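# Press the marked end of a rocker switch down

## Task

Push the marked end of the ivory rocker switch down so that it stays pressed and the switch still lies flat; at the end neither arm may be touching the switch, and any drink can, parts box or small stack bin must still be upright.

## Robot and tools

ROBOT. Two arms, left_arm and right_arm, each with six joints and a two-finger gripper. Joint order in every row and every per-joint list: waist, shoulder, elbow, wrist pitch, wrist yaw, wrist roll. Stated ranges in rad: waist -2.618 to 3.054, shoulder 0.000 to 3.142, elbow 0.000 to 3.142, wrist pitch -1.571 to 1.571, wrist yaw -1.571 to 1.571, wrist roll -2.094 to 2.094. Real ends may differ by up to 0.059 rad either way. The fingers point along the gripper's +z axis and close along its y axis. end_effector_position is the point between the pads, about 1 cm behind the tips.

FRAME. Positions (metres) and quaternions (wxyz) are in the scene frame: origin at table height, midway between the nominal arm bases; +z up, +x out over the table, left_arm on the +y side (this is not the image left). Printed hand poses can be off by a few centimetres, more at long reach. A BASES line, if present, gives calibrated base positions.

ROW FORMAT. Every moving argument is one row of 14 numbers covering both arms: left_arm's six joint values then its opening, then right_arm's six then its opening. Joint values are offsets in [-1, 1], scaled so 1.0 equals 2.224 rad for waist, shoulder and elbow and 8.485 rad for the three wrist joints. They are measured from the Joint targets shown at the start of that action or call, not from the previous row, so repeating an offset moves further. A 0 keeps an arm's joint where its targets are. The opening is absolute, not an offset: +1 fully open, -1 closed. To leave a gripper unchanged, resend its current command (0 means half-way, not 'no change').

execute_actions(actions, cameras): actions is a list of actions; each action is a table of up to 15 rows, one row per 1/30 s control step, the last row held for the rest of the 15 steps. An empty list just reports state and images. An action is rejected for both arms if it asks any joint to go more than 0.059 rad beyond its range. Joint speed is capped, so big offsets may need several actions; targets are kept within 0.339 rad (big joints) or 2.2 rad (wrist joints) of the measured angle, and are scaled back if they would put the gripper over 200 mm from where it is.

move(target, speed, blend, opening_speed, blocking, cameras): target is one 14-number row or a list of up to 15 rows, all offsets from the same current Joint targets (not chained). Joints move together, so the hand traces a curve. speed is the top rate in rad/s of the joint with farthest to go (0.01 to 12.57, default 0.5), one value or one per target. blend (rad) rounds corners between list targets. opening_speed (0.2 or more, per second on the -1..+1 scale) ramps the fingers. blocking=false returns after about 0.5 s while the move continues. Nothing is avoided automatically; faster moves and targets set deeper past a contact hit and press harder. The result adds a 'move:' line: done, off_target (resting over 0.035 rad from target), moving, held or fault, plus limits=held if steps were withheld. Neither done nor off_target tells you about contact.

wait(seconds 0 to 10, cameras): lets time run with commands held; a running move continues. stop(cameras): brakes the current move, needing some room. zoom_image(camera, region): camera is cam_head_left or cam_head_right; region [x0, y0, x1, y1] in image pixels, at most 504 by 504, from the latest image of that camera. finished_scene(scene): scene is the current scene's number; irreversible, call only when the switch is held down and the arms are clear.

RESULTS. Joint positions and Joint velocities give, per arm, the six joints (rad, rad/s) then the pad gap (m; 0.094 open). 'within noise' means a velocity list is essentially zero. Joint targets are the base for your next offsets. Tool commands shows current gripper commands. grip_measured is opening on the command scale. Joint torques include gravity and carry offsets; joints 1 to 3 wrap sign past ±28 N m. 'joint sent to its limit' means a joint was driven to its end. 'joint command not followed' means a clearance check altered targets. Action results also list step joint readings. MOTOR HOT appears at 75 °C; at 90 °C an over-temperature fault folds that arm and disables it, so avoid long stretched holds or pushing against things.

CAMERAS. cam_head_left and cam_head_right, 896x504, head-mounted looking down at the table; calibration (K, distortion, T_world_to_cam) was given and may be off by a couple of degrees and millimetres.

AVOID. Knocking the drink can, parts box or stack bin over, anything leaving the table, hard or fast impacts, strong pushes, contact between the two arms or one gripper closing on the other, and camera cables on objects (they count as touching). After pressing, lift the hand fully off the switch; if an arm is pushing on something, command its targets back past its measured positions.

Each tool is called after ">>>" as name(argument=value, ...), one argument or row to a line, values as JSON.

## Session

>>> execute_actions(
  actions=[],
)

Scene clock: 0.00 s.
left_arm: end_effector_position=(+0.4286, +0.2967, +0.1025) grip_measured=+1.000 end_effector_quat_wxyz=(+0.594, -0.058, +0.801, +0.043) | right_arm: end_effector_position=(+0.4064, -0.2592, +0.1034) grip_measured=+1.000 end_effector_quat_wxyz=(+0.590, +0.008, +0.807, -0.016)
Joint positions: left_arm=[0.015 1.55 0.343 0.908 -0.141 -0.044 0.094] | right_arm=[-0.012 1.559 0.377 0.875 -0.004 -0.019 0.094]
Joint velocities: within noise
Joint torques (N m): no reading
Heat: left arm: 25 °C; right arm: 29 °C.
Joint targets: left_arm=[0.015 1.542 0.352 0.915 -0.142 -0.045] | right_arm=[-0.012 1.552 0.383 0.873 -0.004 -0.019]
Tool commands: left_gripper/opening=+1.0 right_gripper/opening=+1.0

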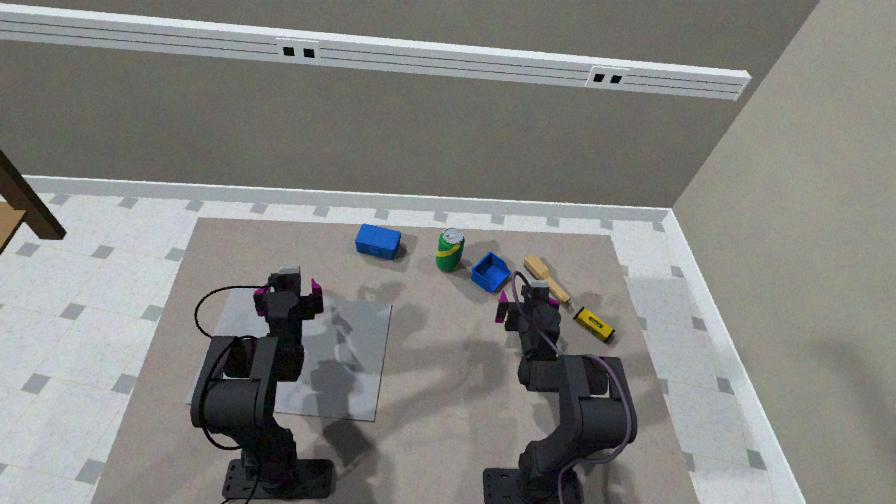

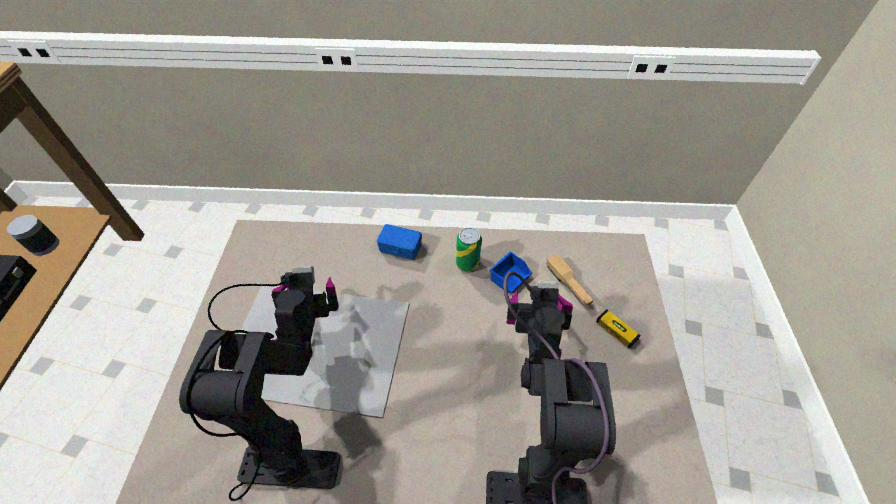

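>>> zoom_image(
  camera="cam_head_left",
  region=[180, 210, 420, 430],
)

>>> zoom_image(
  camera="cam_head_right",
  region=[420, 220, 680, 420],
)

>>> zoom_image(
  camera="cam_head_left",
  region=[400, 220, 660, 420],
)

>>> zoom_image(
  camera="cam_head_right",
  region=[180, 210, 420, 430],
)

Scaled by 2.100 from the camera's 896x504 image, which has a finer 1280x720 frame.

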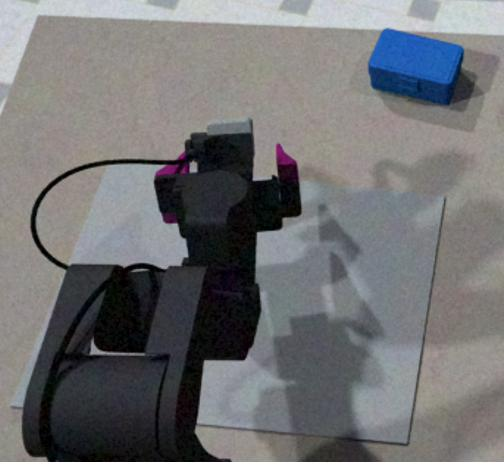

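Scaled by 1.938 from the camera's 896x504 image, which has a finer 1280x720 frame.

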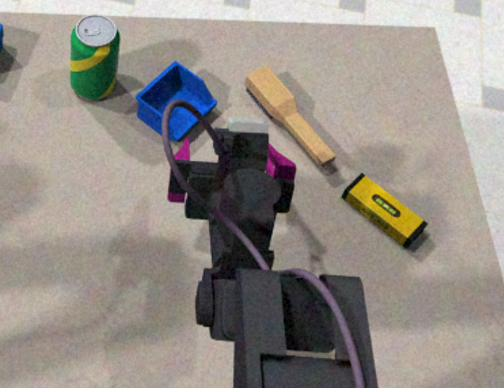

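Scaled by 1.938 from the camera's 896x504 image, which has a finer 1280x720 frame.

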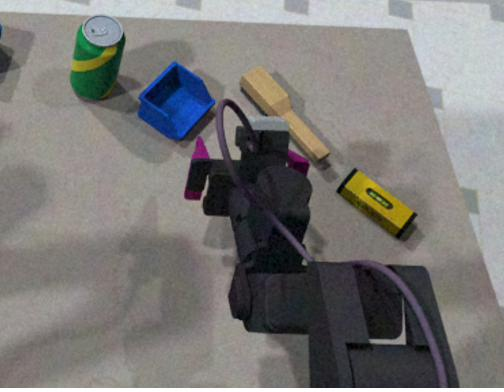

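Scaled by 2.100 from the camera's 896x504 image, which has a finer 1280x720 frame.

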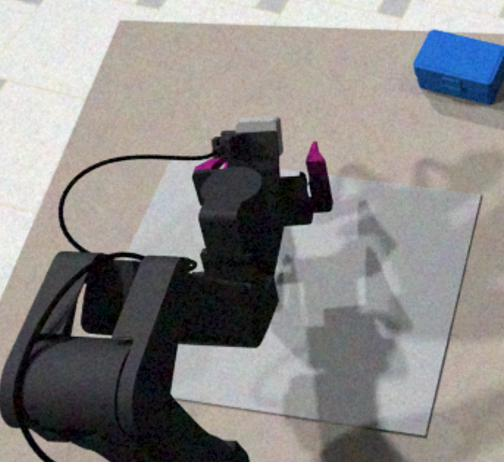

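>>> move(
  target=[
    [0, -0.2248, 0.0899, 0, 0, 0, 1, 0, -0.2248, 0.0899, 0, 0, 0, 1],
    [0.2698, -0.2248, 0.0899, 0, 0, 0, 1, -0.2698, -0.2248, 0.0899, 0, 0, 0, 1],
  ],
  speed=0.8,
  blend=0.1,
)

Scene clock: 17.37 s.
left_arm: end_effector_position=(+0.3186, +0.4938, +0.3735) grip_measured=+1.000 end_effector_quat_wxyz=(+0.789, -0.228, +0.507, +0.262) | right_arm: end_effector_position=(+0.2999, -0.4618, +0.3715) grip_measured=+1.000 end_effector_quat_wxyz=(+0.779, +0.173, +0.541, -0.266)
Joint positions: left_arm=[0.609 1.052 0.532 0.916 -0.141 -0.044 0.094] | right_arm=[-0.609 1.06 0.556 0.866 0 -0.019 0.094]
Joint torques (N m): left_arm=[0.47 -2.91 9.91 1.91 0.02 -0.02] | right_arm=[-0.35 -2.37 9.98 1.9 -0.06 -0.02]
Heat: left arm: 28 °C; right arm: 33 °C.
Joint targets: left_arm=[0.614 1.042 0.552 0.915 -0.142 -0.045] | right_arm=[-0.612 1.052 0.583 0.873 -0.004 -0.019]
move: done

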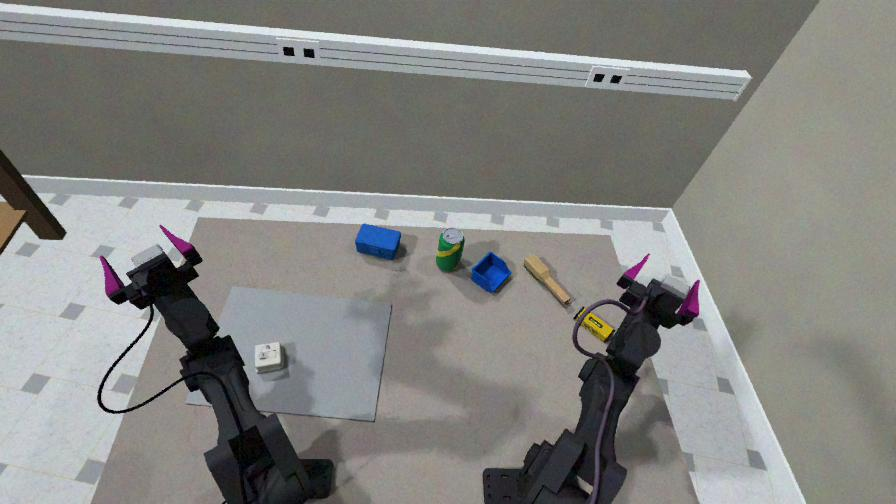

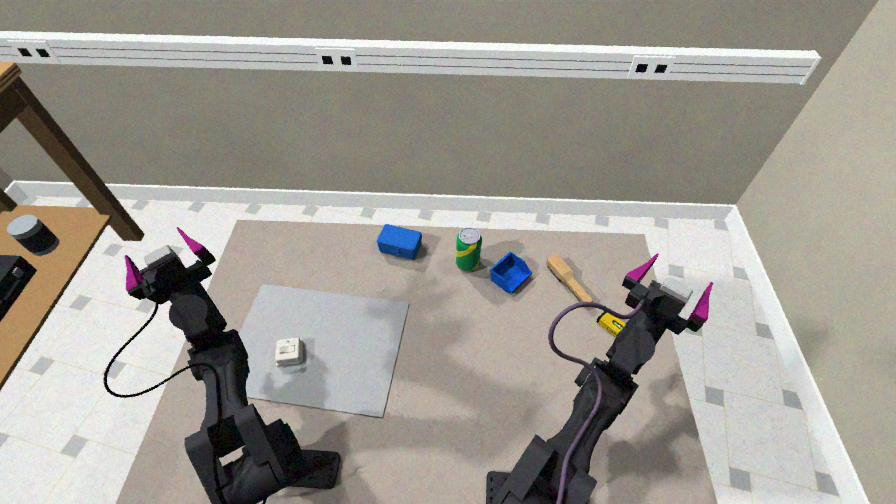

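>>> zoom_image(
  camera="cam_head_left",
  region=[240, 330, 300, 385],
)

>>> zoom_image(
  camera="cam_head_right",
  region=[260, 325, 320, 380],
)

Scaled by 8.400 from the camera's 896x504 image, which has a finer 1280x720 frame.

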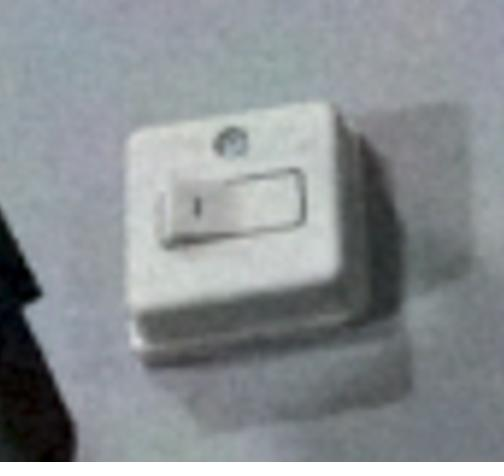

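Scaled by 8.400 from the camera's 896x504 image, which has a finer 1280x720 frame.

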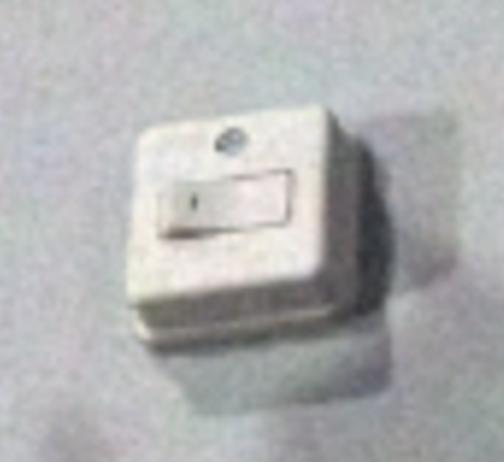

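>>> move(
  target=[-0.0407, 0.1651, 0.2943, -0.2490, 0.0639, 0.0053, -1, 0, 0, 0, 0, 0, 0, 1],
  speed=1.0,
)

Scene clock: 60.43 s.
left_arm: end_effector_position=(+0.2971, +0.3444, +0.1514) grip_measured=-0.995 end_effector_quat_wxyz=(+0.124, -0.240, +0.949, -0.164) | right_arm: end_effector_position=(+0.2999, -0.4618, +0.3715) grip_measured=+1.000 end_effector_quat_wxyz=(+0.779, +0.173, +0.541, -0.266)
Joint positions: left_arm=[0.53 1.396 1.177 -1.19 0.382 -0.013 0] | right_arm=[-0.609 1.06 0.556 0.866 0 -0.019 0.094]
Joint torques (N m): left_arm=[-0.58 -3.33 9.84 0.75 0.51 0.11] | right_arm=[-0.36 -2.37 9.98 1.9 -0.06 -0.02]
Heat: left arm: 30 °C; right arm: 35 °C.
Joint targets: left_arm=[0.524 1.409 1.206 -1.198 0.400 0.000] | right_arm=[-0.612 1.052 0.583 0.874 -0.004 -0.019]
move: done

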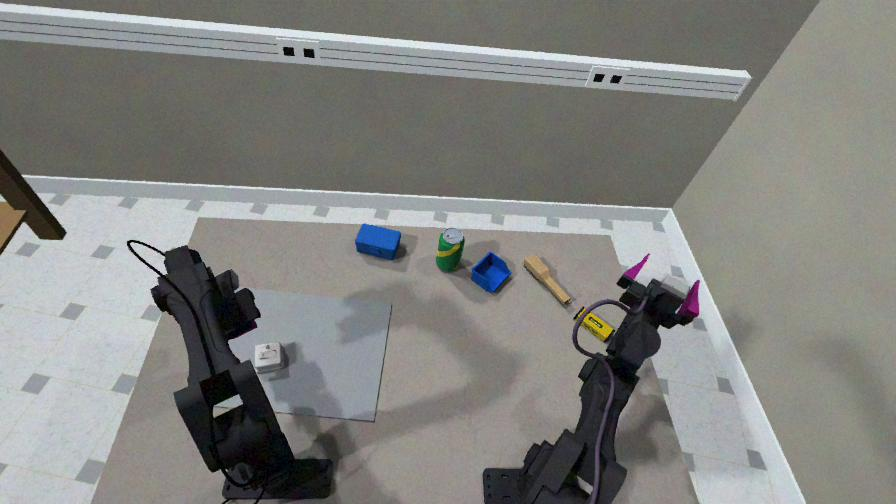

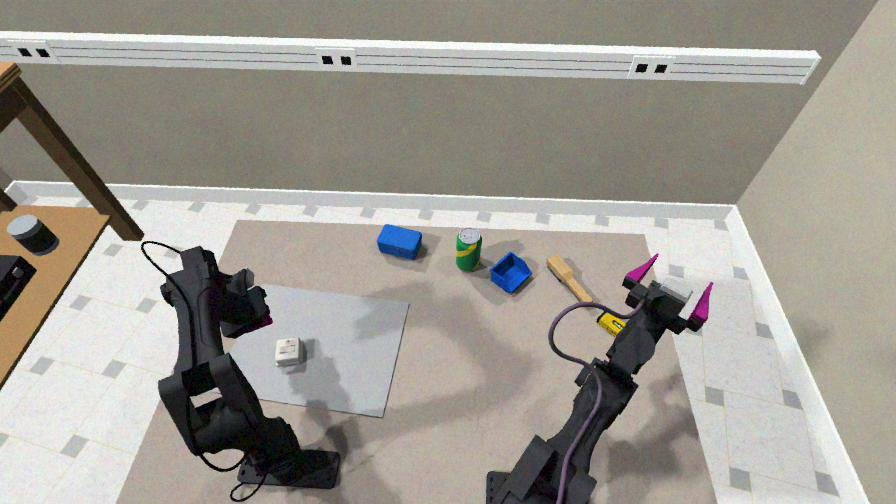

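>>> zoom_image(
  camera="cam_head_left",
  region=[220, 280, 300, 380],
)

>>> zoom_image(
  camera="cam_head_right",
  region=[230, 280, 310, 380],
)

Scaled by 5.040 from the camera's 896x504 image, which has a finer 1280x720 frame.

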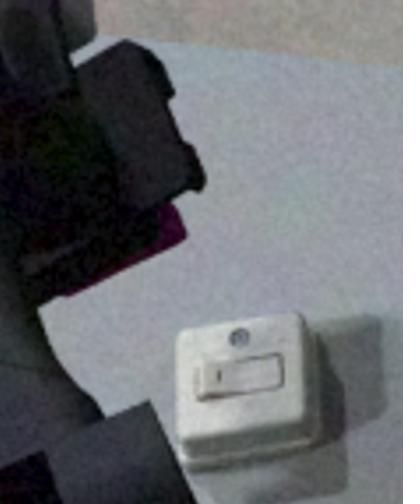

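Scaled by 5.040 from the camera's 896x504 image, which has a finer 1280x720 frame.

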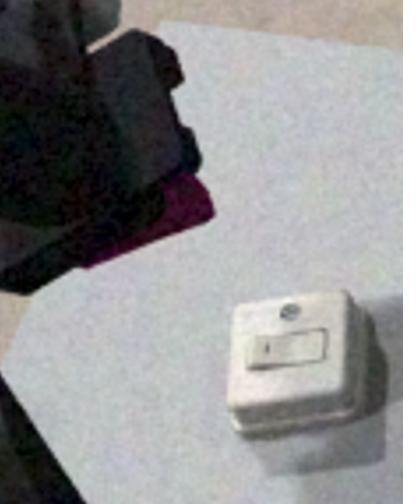

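>>> zoom_image(
  camera="cam_head_left",
  region=[600, 240, 720, 340],
)

>>> zoom_image(
  camera="cam_head_right",
  region=[600, 240, 720, 340],
)

Scaled by 4.200 from the camera's 896x504 image, which has a finer 1280x720 frame.

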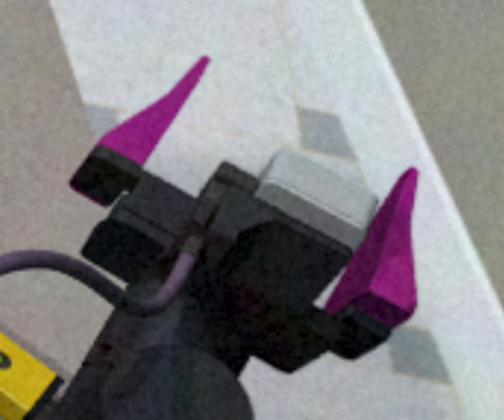

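Scaled by 4.200 from the camera's 896x504 image, which has a finer 1280x720 frame.

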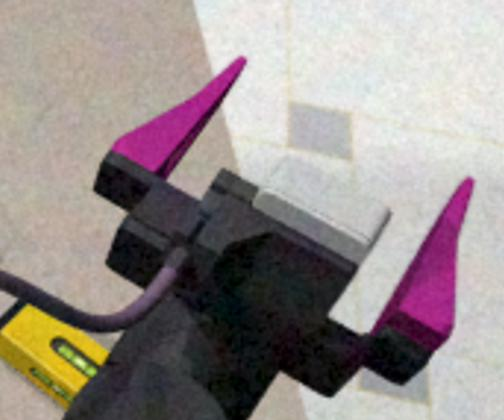

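>>> move(
  target=[0.0782, -0.0953, -0.2289, 0.0587, 0.0354, 0, -1, 0, 0, 0, 0, 0, 0, 1],
  speed=0.8,
)

Scene clock: 75.40 s.
left_arm: end_effector_position=(+0.2917, +0.3356, +0.0991) grip_measured=-0.995 end_effector_quat_wxyz=(+0.254, -0.262, +0.894, -0.259) | right_arm: end_effector_position=(+0.2999, -0.4618, +0.3715) grip_measured=+1.000 end_effector_quat_wxyz=(+0.779, +0.173, +0.541, -0.266)
Joint positions: left_arm=[0.692 1.222 0.701 -0.717 0.678 -0.012 0] | right_arm=[-0.609 1.06 0.556 0.866 0 -0.019 0.094]
Joint torques (N m): left_arm=[0.44 -4.92 6.8 1.28 0.66 0.11] | right_arm=[-0.36 -2.36 9.98 1.9 -0.06 -0.02]
Heat: left arm: 28 °C; right arm: 36 °C.
Joint targets: left_arm=[0.698 1.197 0.697 -0.700 0.701 0.000] | right_arm=[-0.612 1.052 0.583 0.874 -0.004 -0.019]
move: done

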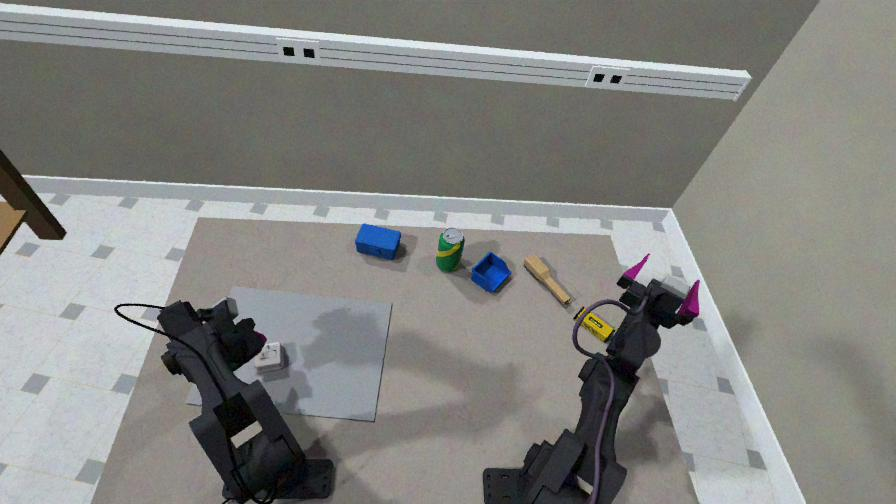

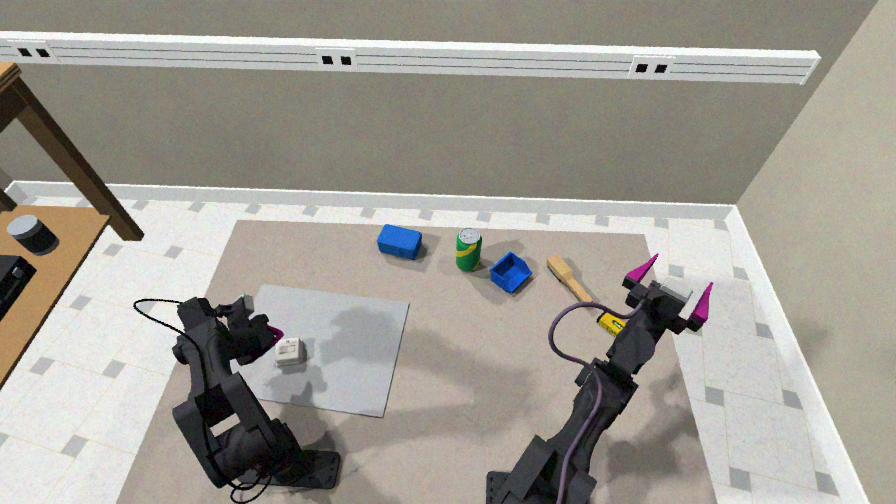

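>>> zoom_image(
  camera="cam_head_left",
  region=[220, 300, 300, 380],
)

>>> zoom_image(
  camera="cam_head_right",
  region=[240, 300, 320, 380],
)

Scaled by 6.300 from the camera's 896x504 image, which has a finer 1280x720 frame.

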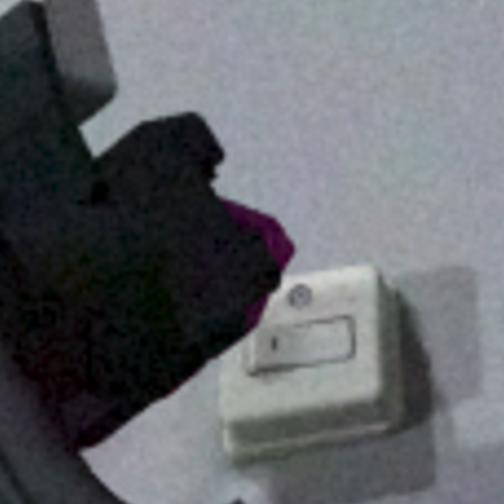

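Scaled by 6.300 from the camera's 896x504 image, which has a finer 1280x720 frame.

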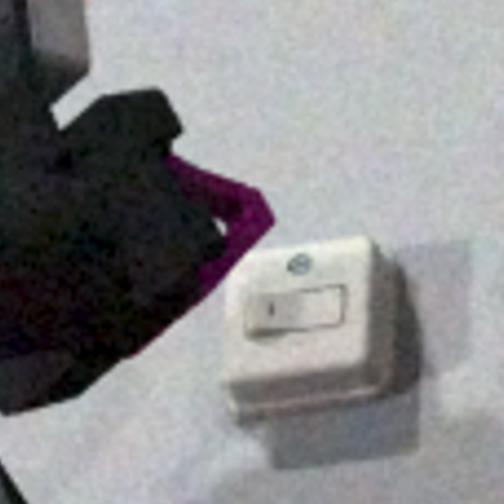

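>>> move(
  target=[0.03606, 0.02671, -0.05292, 0.02087, 0, 0, -1, 0, 0, 0, 0, 0, 0, 1],
  speed=0.4,
)

>>> zoom_image(
  camera="cam_head_left",
  region=[220, 300, 300, 380],
)

>>> zoom_image(
  camera="cam_head_right",
  region=[240, 300, 320, 380],
)

Scene clock: 89.07 s.
left_arm: end_effector_position=(+0.2863, +0.3557, +0.0700) grip_measured=-0.995 end_effector_quat_wxyz=(+0.279, -0.291, +0.882, -0.244) | right_arm: end_effector_position=(+0.2999, -0.4618, +0.3715) grip_measured=+1.000 end_effector_quat_wxyz=(+0.779, +0.173, +0.541, -0.266)
Joint positions: left_arm=[0.773 1.249 0.583 -0.54 0.681 -0.012 0] | right_arm=[-0.609 1.06 0.556 0.866 0 -0.019 0.094]
Joint torques (N m): left_arm=[0.38 -2.3 6.58 1.3 0.63 0.07] | right_arm=[-0.36 -2.35 9.96 1.9 -0.06 -0.02]
Heat: left arm: 27 °C; right arm: 36 °C.
Joint targets: left_arm=[0.778 1.256 0.579 -0.523 0.700 0.000] | right_arm=[-0.612 1.052 0.583 0.874 -0.004 -0.019]
move: done

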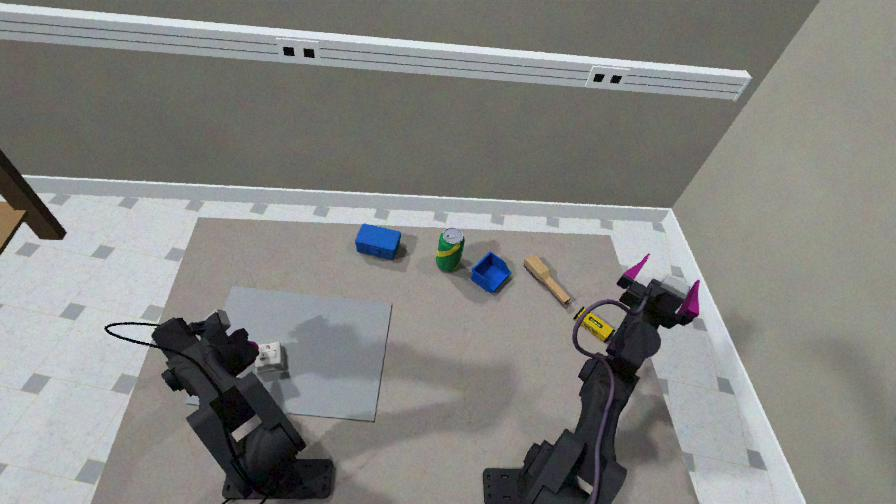

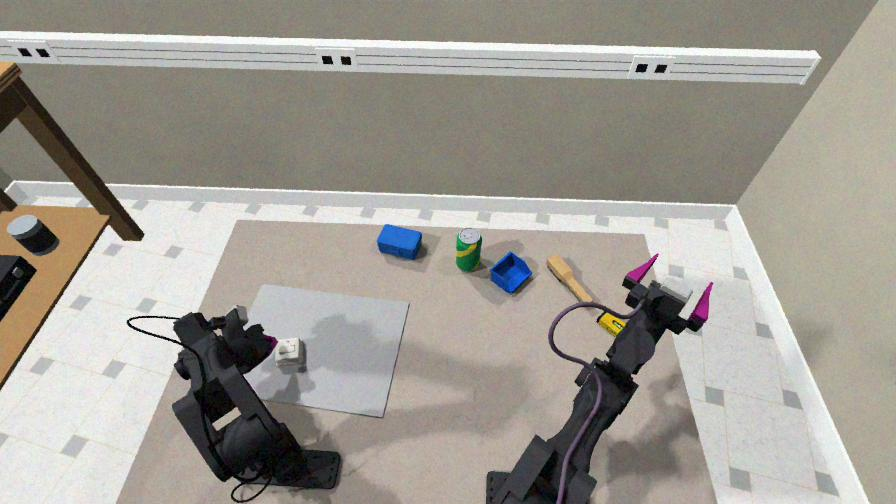

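Scaled by 6.300 from the camera's 896x504 image, which has a finer 1280x720 frame.

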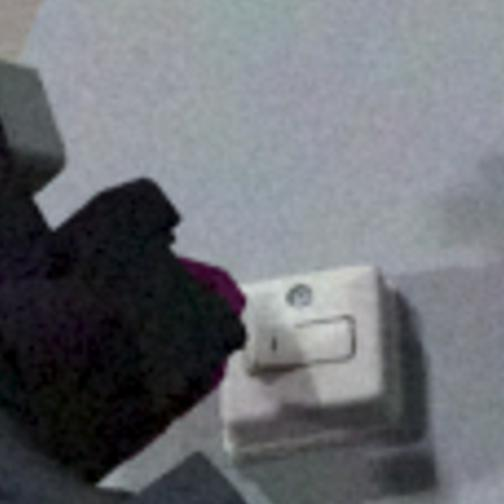

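Scaled by 6.300 from the camera's 896x504 image, which has a finer 1280x720 frame.

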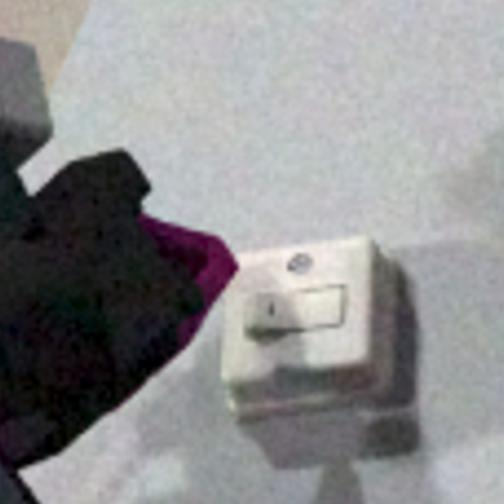

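>>> move(
  target=[0, 0.02911, -0.03160, 0.01591, 0, 0, -1, 0, 0, 0, 0, 0, 0, 1],
  speed=0.2,
)

>>> zoom_image(
  camera="cam_head_left",
  region=[220, 310, 300, 390],
)

>>> zoom_image(
  camera="cam_head_right",
  region=[240, 310, 320, 390],
)

Scene clock: 96.70 s.
left_arm: end_effector_position=(+0.2874, +0.3566, +0.0465) grip_measured=-0.995 end_effector_quat_wxyz=(+0.281, -0.290, +0.882, -0.243) | right_arm: end_effector_position=(+0.2999, -0.4618, +0.3715) grip_measured=+1.000 end_effector_quat_wxyz=(+0.779, +0.173, +0.541, -0.266)
Joint positions: left_arm=[0.773 1.311 0.516 -0.405 0.682 -0.012 0] | right_arm=[-0.609 1.06 0.556 0.866 0 -0.019 0.094]
Joint torques (N m): left_arm=[0.42 -2.33 6.01 1.31 0.64 0.1] | right_arm=[-0.36 -2.39 9.98 1.9 -0.06 -0.02]
Heat: left arm: 27 °C; right arm: 36 °C.
Joint targets: left_arm=[0.778 1.321 0.509 -0.388 0.700 0.000] | right_arm=[-0.612 1.052 0.583 0.874 -0.004 -0.019]
move: done

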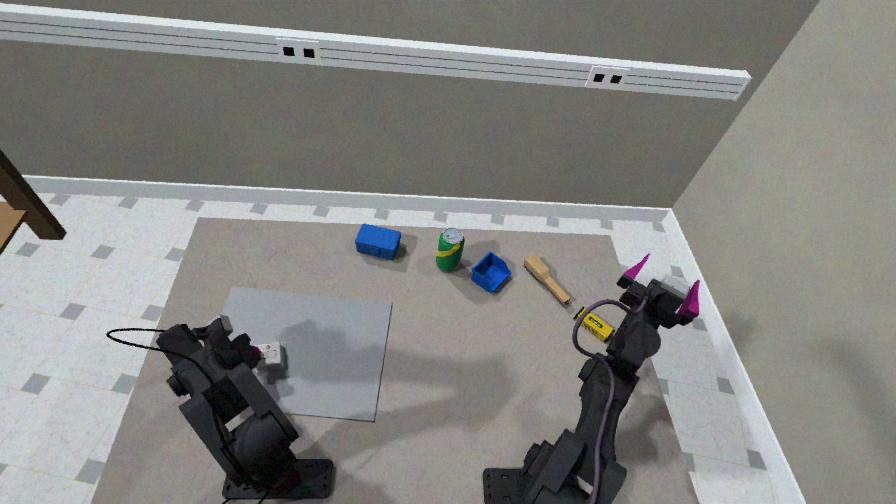

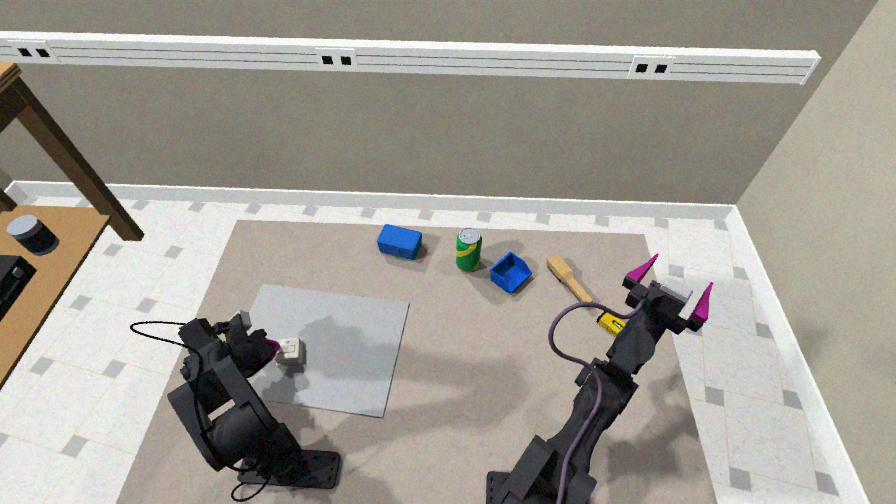

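Scaled by 6.300 from the camera's 896x504 image, which has a finer 1280x720 frame.

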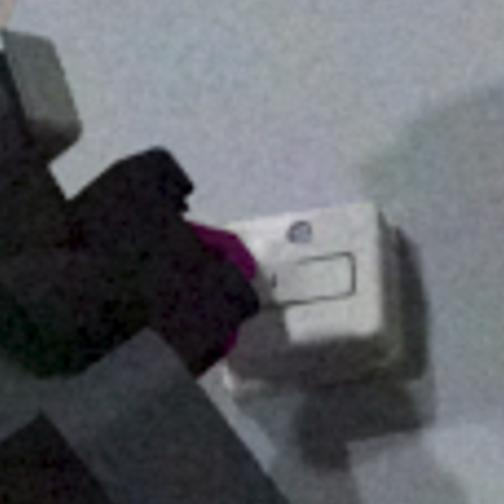

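Scaled by 6.300 from the camera's 896x504 image, which has a finer 1280x720 frame.

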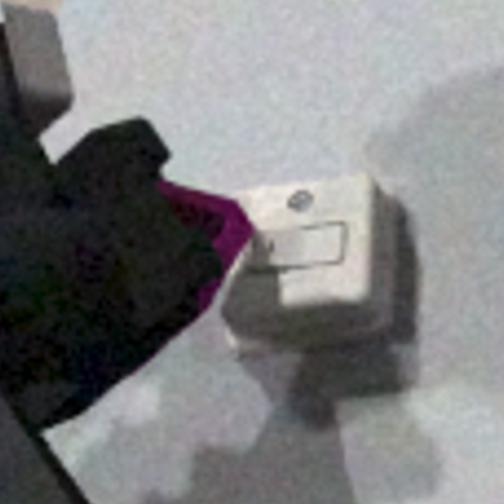

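>>> move(
  target=[0, 0.01250, -0.01000, 0.00580, 0, 0, -1, 0, 0, 0, 0, 0, 0, 1],
  speed=0.1,
)

>>> zoom_image(
  camera="cam_head_right",
  region=[240, 310, 320, 390],
)

Scene clock: 100.57 s.
left_arm: end_effector_position=(+0.2913, +0.3565, +0.0434) grip_measured=-0.995 end_effector_quat_wxyz=(+0.291, -0.284, +0.879, -0.249) | right_arm: end_effector_position=(+0.2999, -0.4618, +0.3715) grip_measured=+1.000 end_effector_quat_wxyz=(+0.779, +0.173, +0.541, -0.266)
Joint positions: left_arm=[0.773 1.332 0.5 -0.351 0.703 -0.012 0] | right_arm=[-0.609 1.06 0.556 0.866 0 -0.019 0.094]
Joint torques (N m): left_arm=[0.32 -1.83 5.29 1.32 0.38 0.1] | right_arm=[-0.36 -2.36 9.98 1.9 -0.07 -0.02]
Heat: left arm: 27 °C; right arm: 36 °C.
Joint targets: left_arm=[0.778 1.349 0.487 -0.338 0.701 0.000] | right_arm=[-0.612 1.052 0.583 0.874 -0.004 -0.019]
move: done

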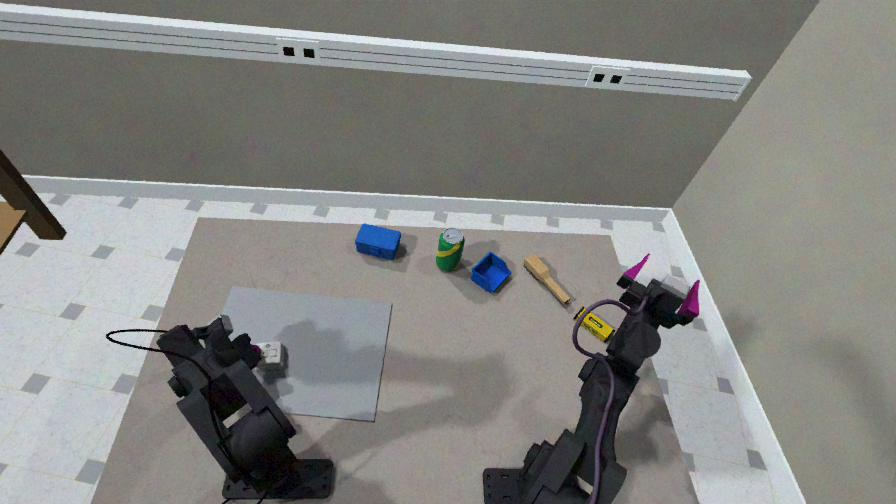

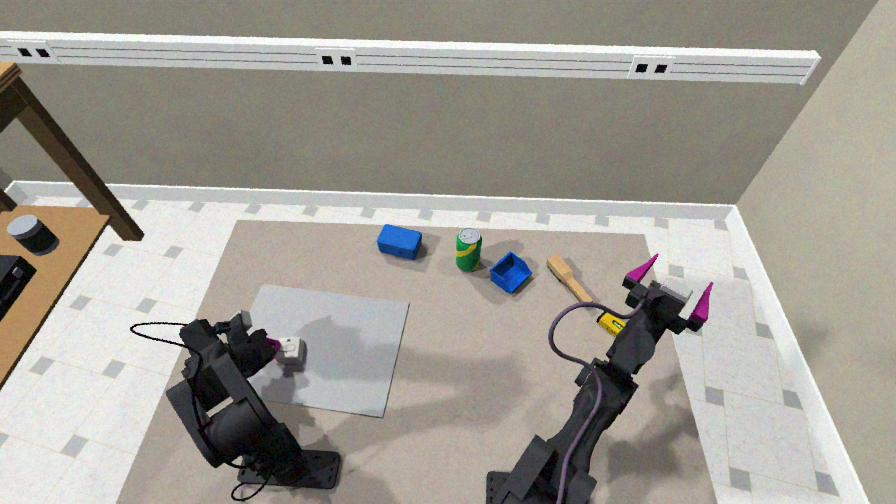

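Scaled by 6.300 from the camera's 896x504 image, which has a finer 1280x720 frame.

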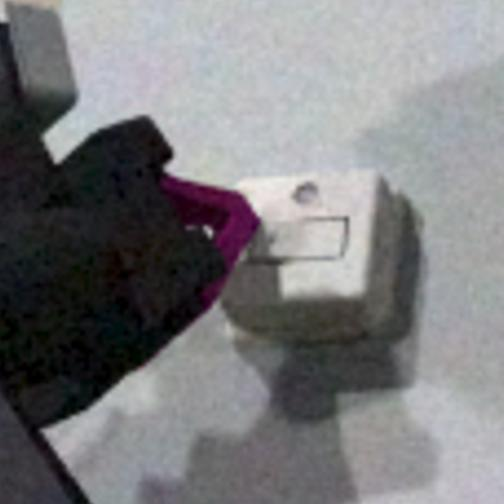

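>>> zoom_image(
  camera="cam_head_right",
  region=[264, 330, 304, 370],
)

>>> zoom_image(
  camera="cam_head_left",
  region=[244, 335, 284, 375],
)

Scaled by 12.600 from the camera's 896x504 image, which has a finer 1280x720 frame.

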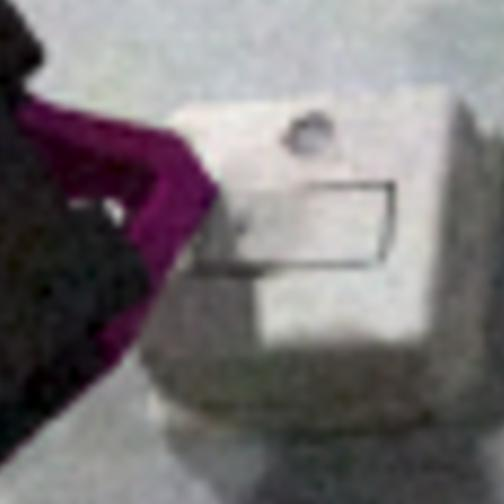

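Scaled by 12.600 from the camera's 896x504 image, which has a finer 1280x720 frame.

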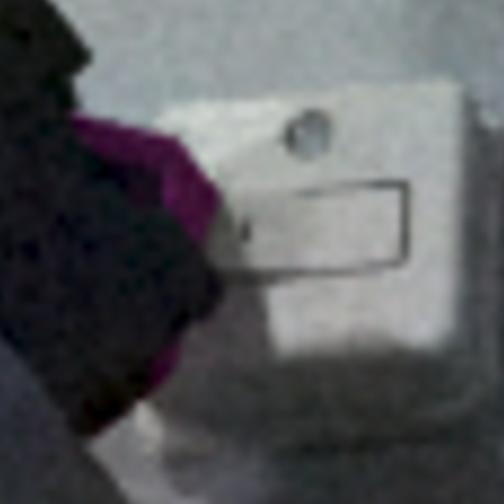

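>>> move(
  target=[0, -0.0466, 0.0506, -0.0255, 0, 0, -1, 0, 0, 0, 0, 0, 0, 1],
  speed=0.3,
)

>>> zoom_image(
  camera="cam_head_right",
  region=[240, 300, 320, 380],
)

>>> zoom_image(
  camera="cam_head_left",
  region=[220, 300, 300, 380],
)

Scene clock: 122.13 s.
left_arm: end_effector_position=(+0.2838, +0.3502, +0.0648) grip_measured=-0.995 end_effector_quat_wxyz=(+0.266, -0.295, +0.880, -0.258) | right_arm: end_effector_position=(+0.2999, -0.4618, +0.3715) grip_measured=+1.000 end_effector_quat_wxyz=(+0.779, +0.173, +0.541, -0.266)
Joint positions: left_arm=[0.773 1.268 0.575 -0.548 0.698 -0.012 0] | right_arm=[-0.609 1.06 0.556 0.866 0 -0.019 0.094]
Joint torques (N m): left_arm=[0.34 -4.88 9.13 1.02 0.44 0.09] | right_arm=[-0.36 -2.36 9.98 1.9 -0.06 -0.02]
Heat: left arm: 27 °C; right arm: 36 °C.
Joint targets: left_arm=[0.778 1.245 0.599 -0.555 0.700 0.000] | right_arm=[-0.612 1.052 0.583 0.874 -0.004 -0.019]
move: done

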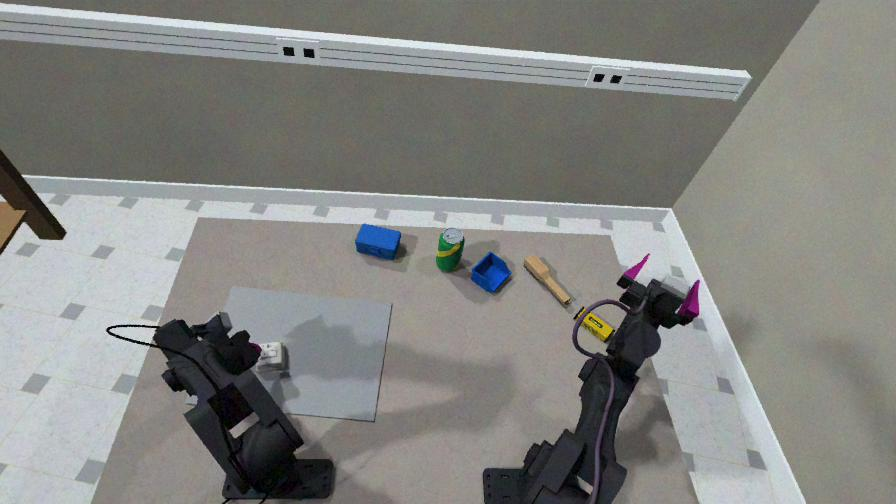

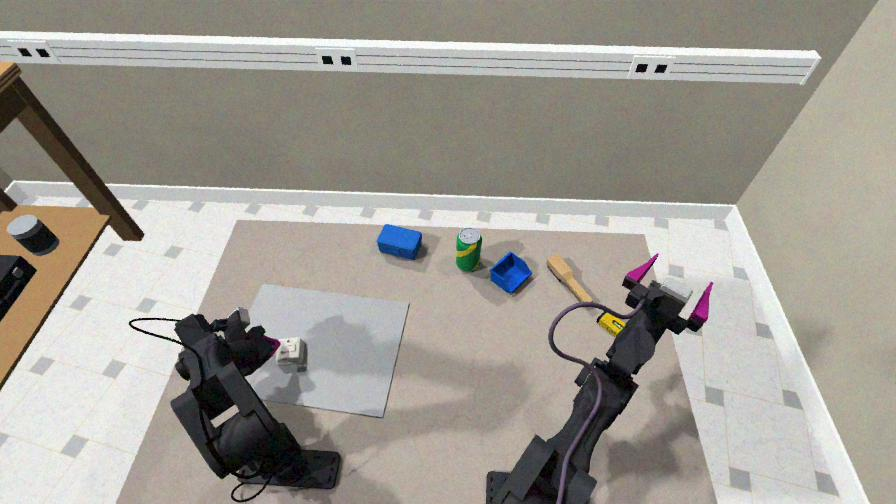

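Scaled by 6.300 from the camera's 896x504 image, which has a finer 1280x720 frame.

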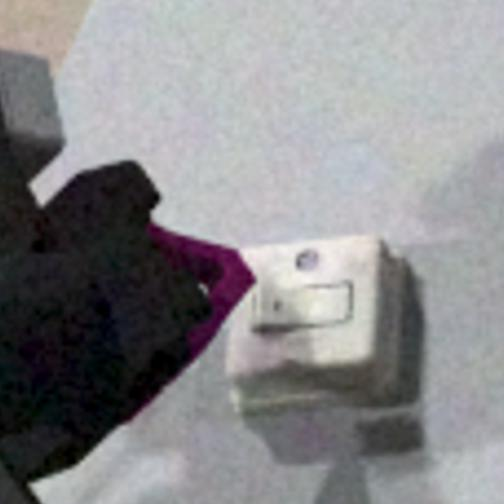

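Scaled by 6.300 from the camera's 896x504 image, which has a finer 1280x720 frame.

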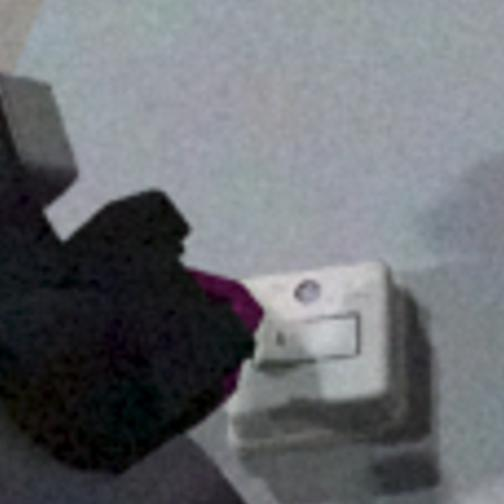

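>>> move(
  target=[
    [-0.21084, 0.14157, 0.31498, -0.08903, -0.0825, 0, -1, 0, 0, 0, 0, 0, 0, 1],
    [-0.21084, 0.15384, 0.22820, -0.06307, -0.0825, 0, -1, 0, 0, 0, 0, 0, 0, 1],
  ],
  speed=0.6,
)

>>> zoom_image(
  camera="cam_head_right",
  region=[230, 280, 330, 380],
)

>>> zoom_image(
  camera="cam_head_left",
  region=[210, 280, 310, 380],
)

Scene clock: 131.03 s.
left_arm: end_effector_position=(+0.2899, +0.3484, +0.0768) grip_measured=-0.995 end_effector_quat_wxyz=(-0.001, -0.152, +0.988, -0.006) | right_arm: end_effector_position=(+0.2999, -0.4618, +0.3714) grip_measured=+1.000 end_effector_quat_wxyz=(+0.779, +0.173, +0.541, -0.266)
Joint positions: left_arm=[0.313 1.578 1.109 -1.105 0.011 -0.011 0] | right_arm=[-0.609 1.06 0.556 0.866 0 -0.019 0.094]
Joint torques (N m): left_arm=[-0.28 -4.85 6.49 0.67 -0.09 0.09] | right_arm=[-0.36 -2.36 9.98 1.9 -0.06 -0.02]
Heat: left arm: 27 °C; right arm: 37 °C.
Joint targets: left_arm=[0.309 1.587 1.107 -1.090 0.001 0.000] | right_arm=[-0.612 1.052 0.583 0.873 -0.004 -0.019]
move: done

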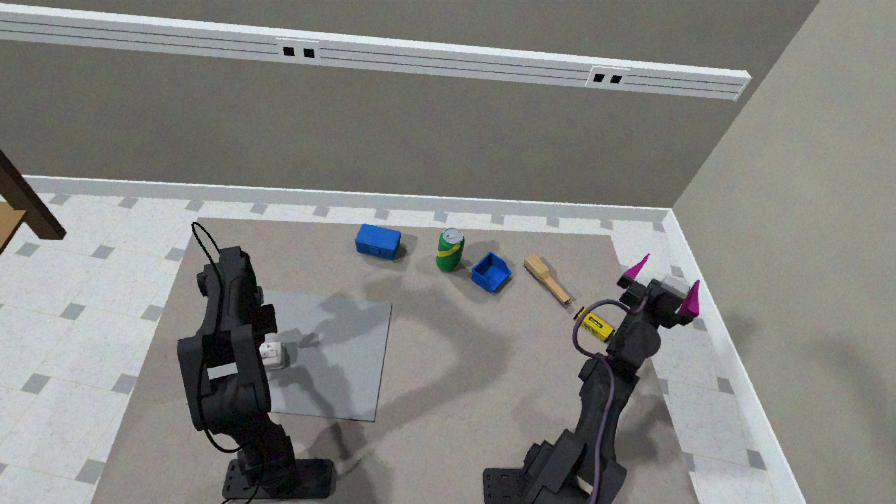

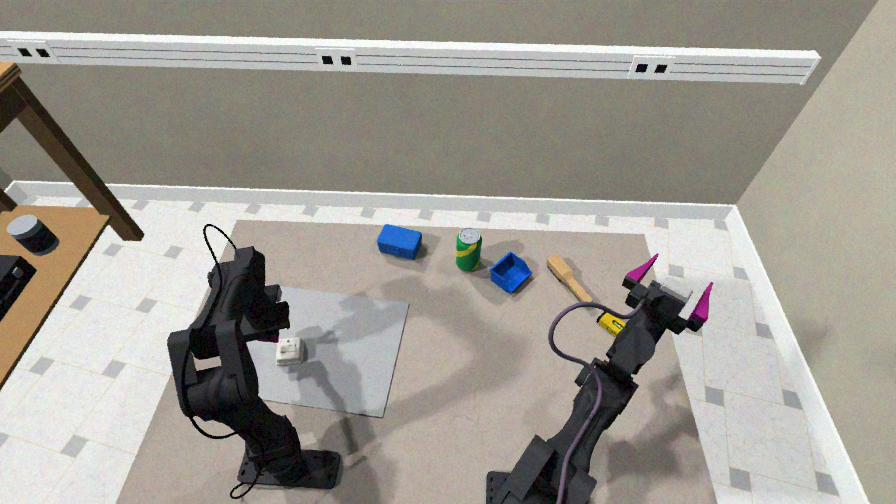

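Scaled by 5.040 from the camera's 896x504 image, which has a finer 1280x720 frame.

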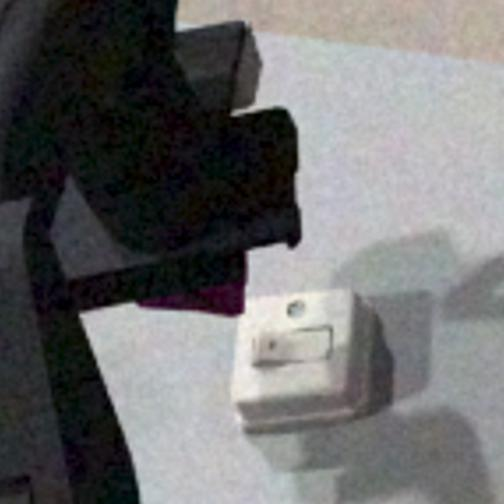

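Scaled by 5.040 from the camera's 896x504 image, which has a finer 1280x720 frame.

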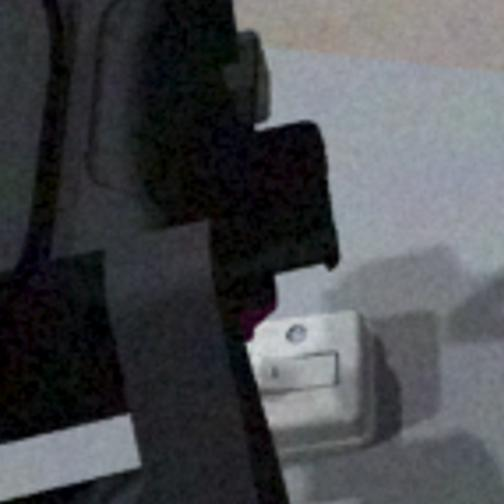

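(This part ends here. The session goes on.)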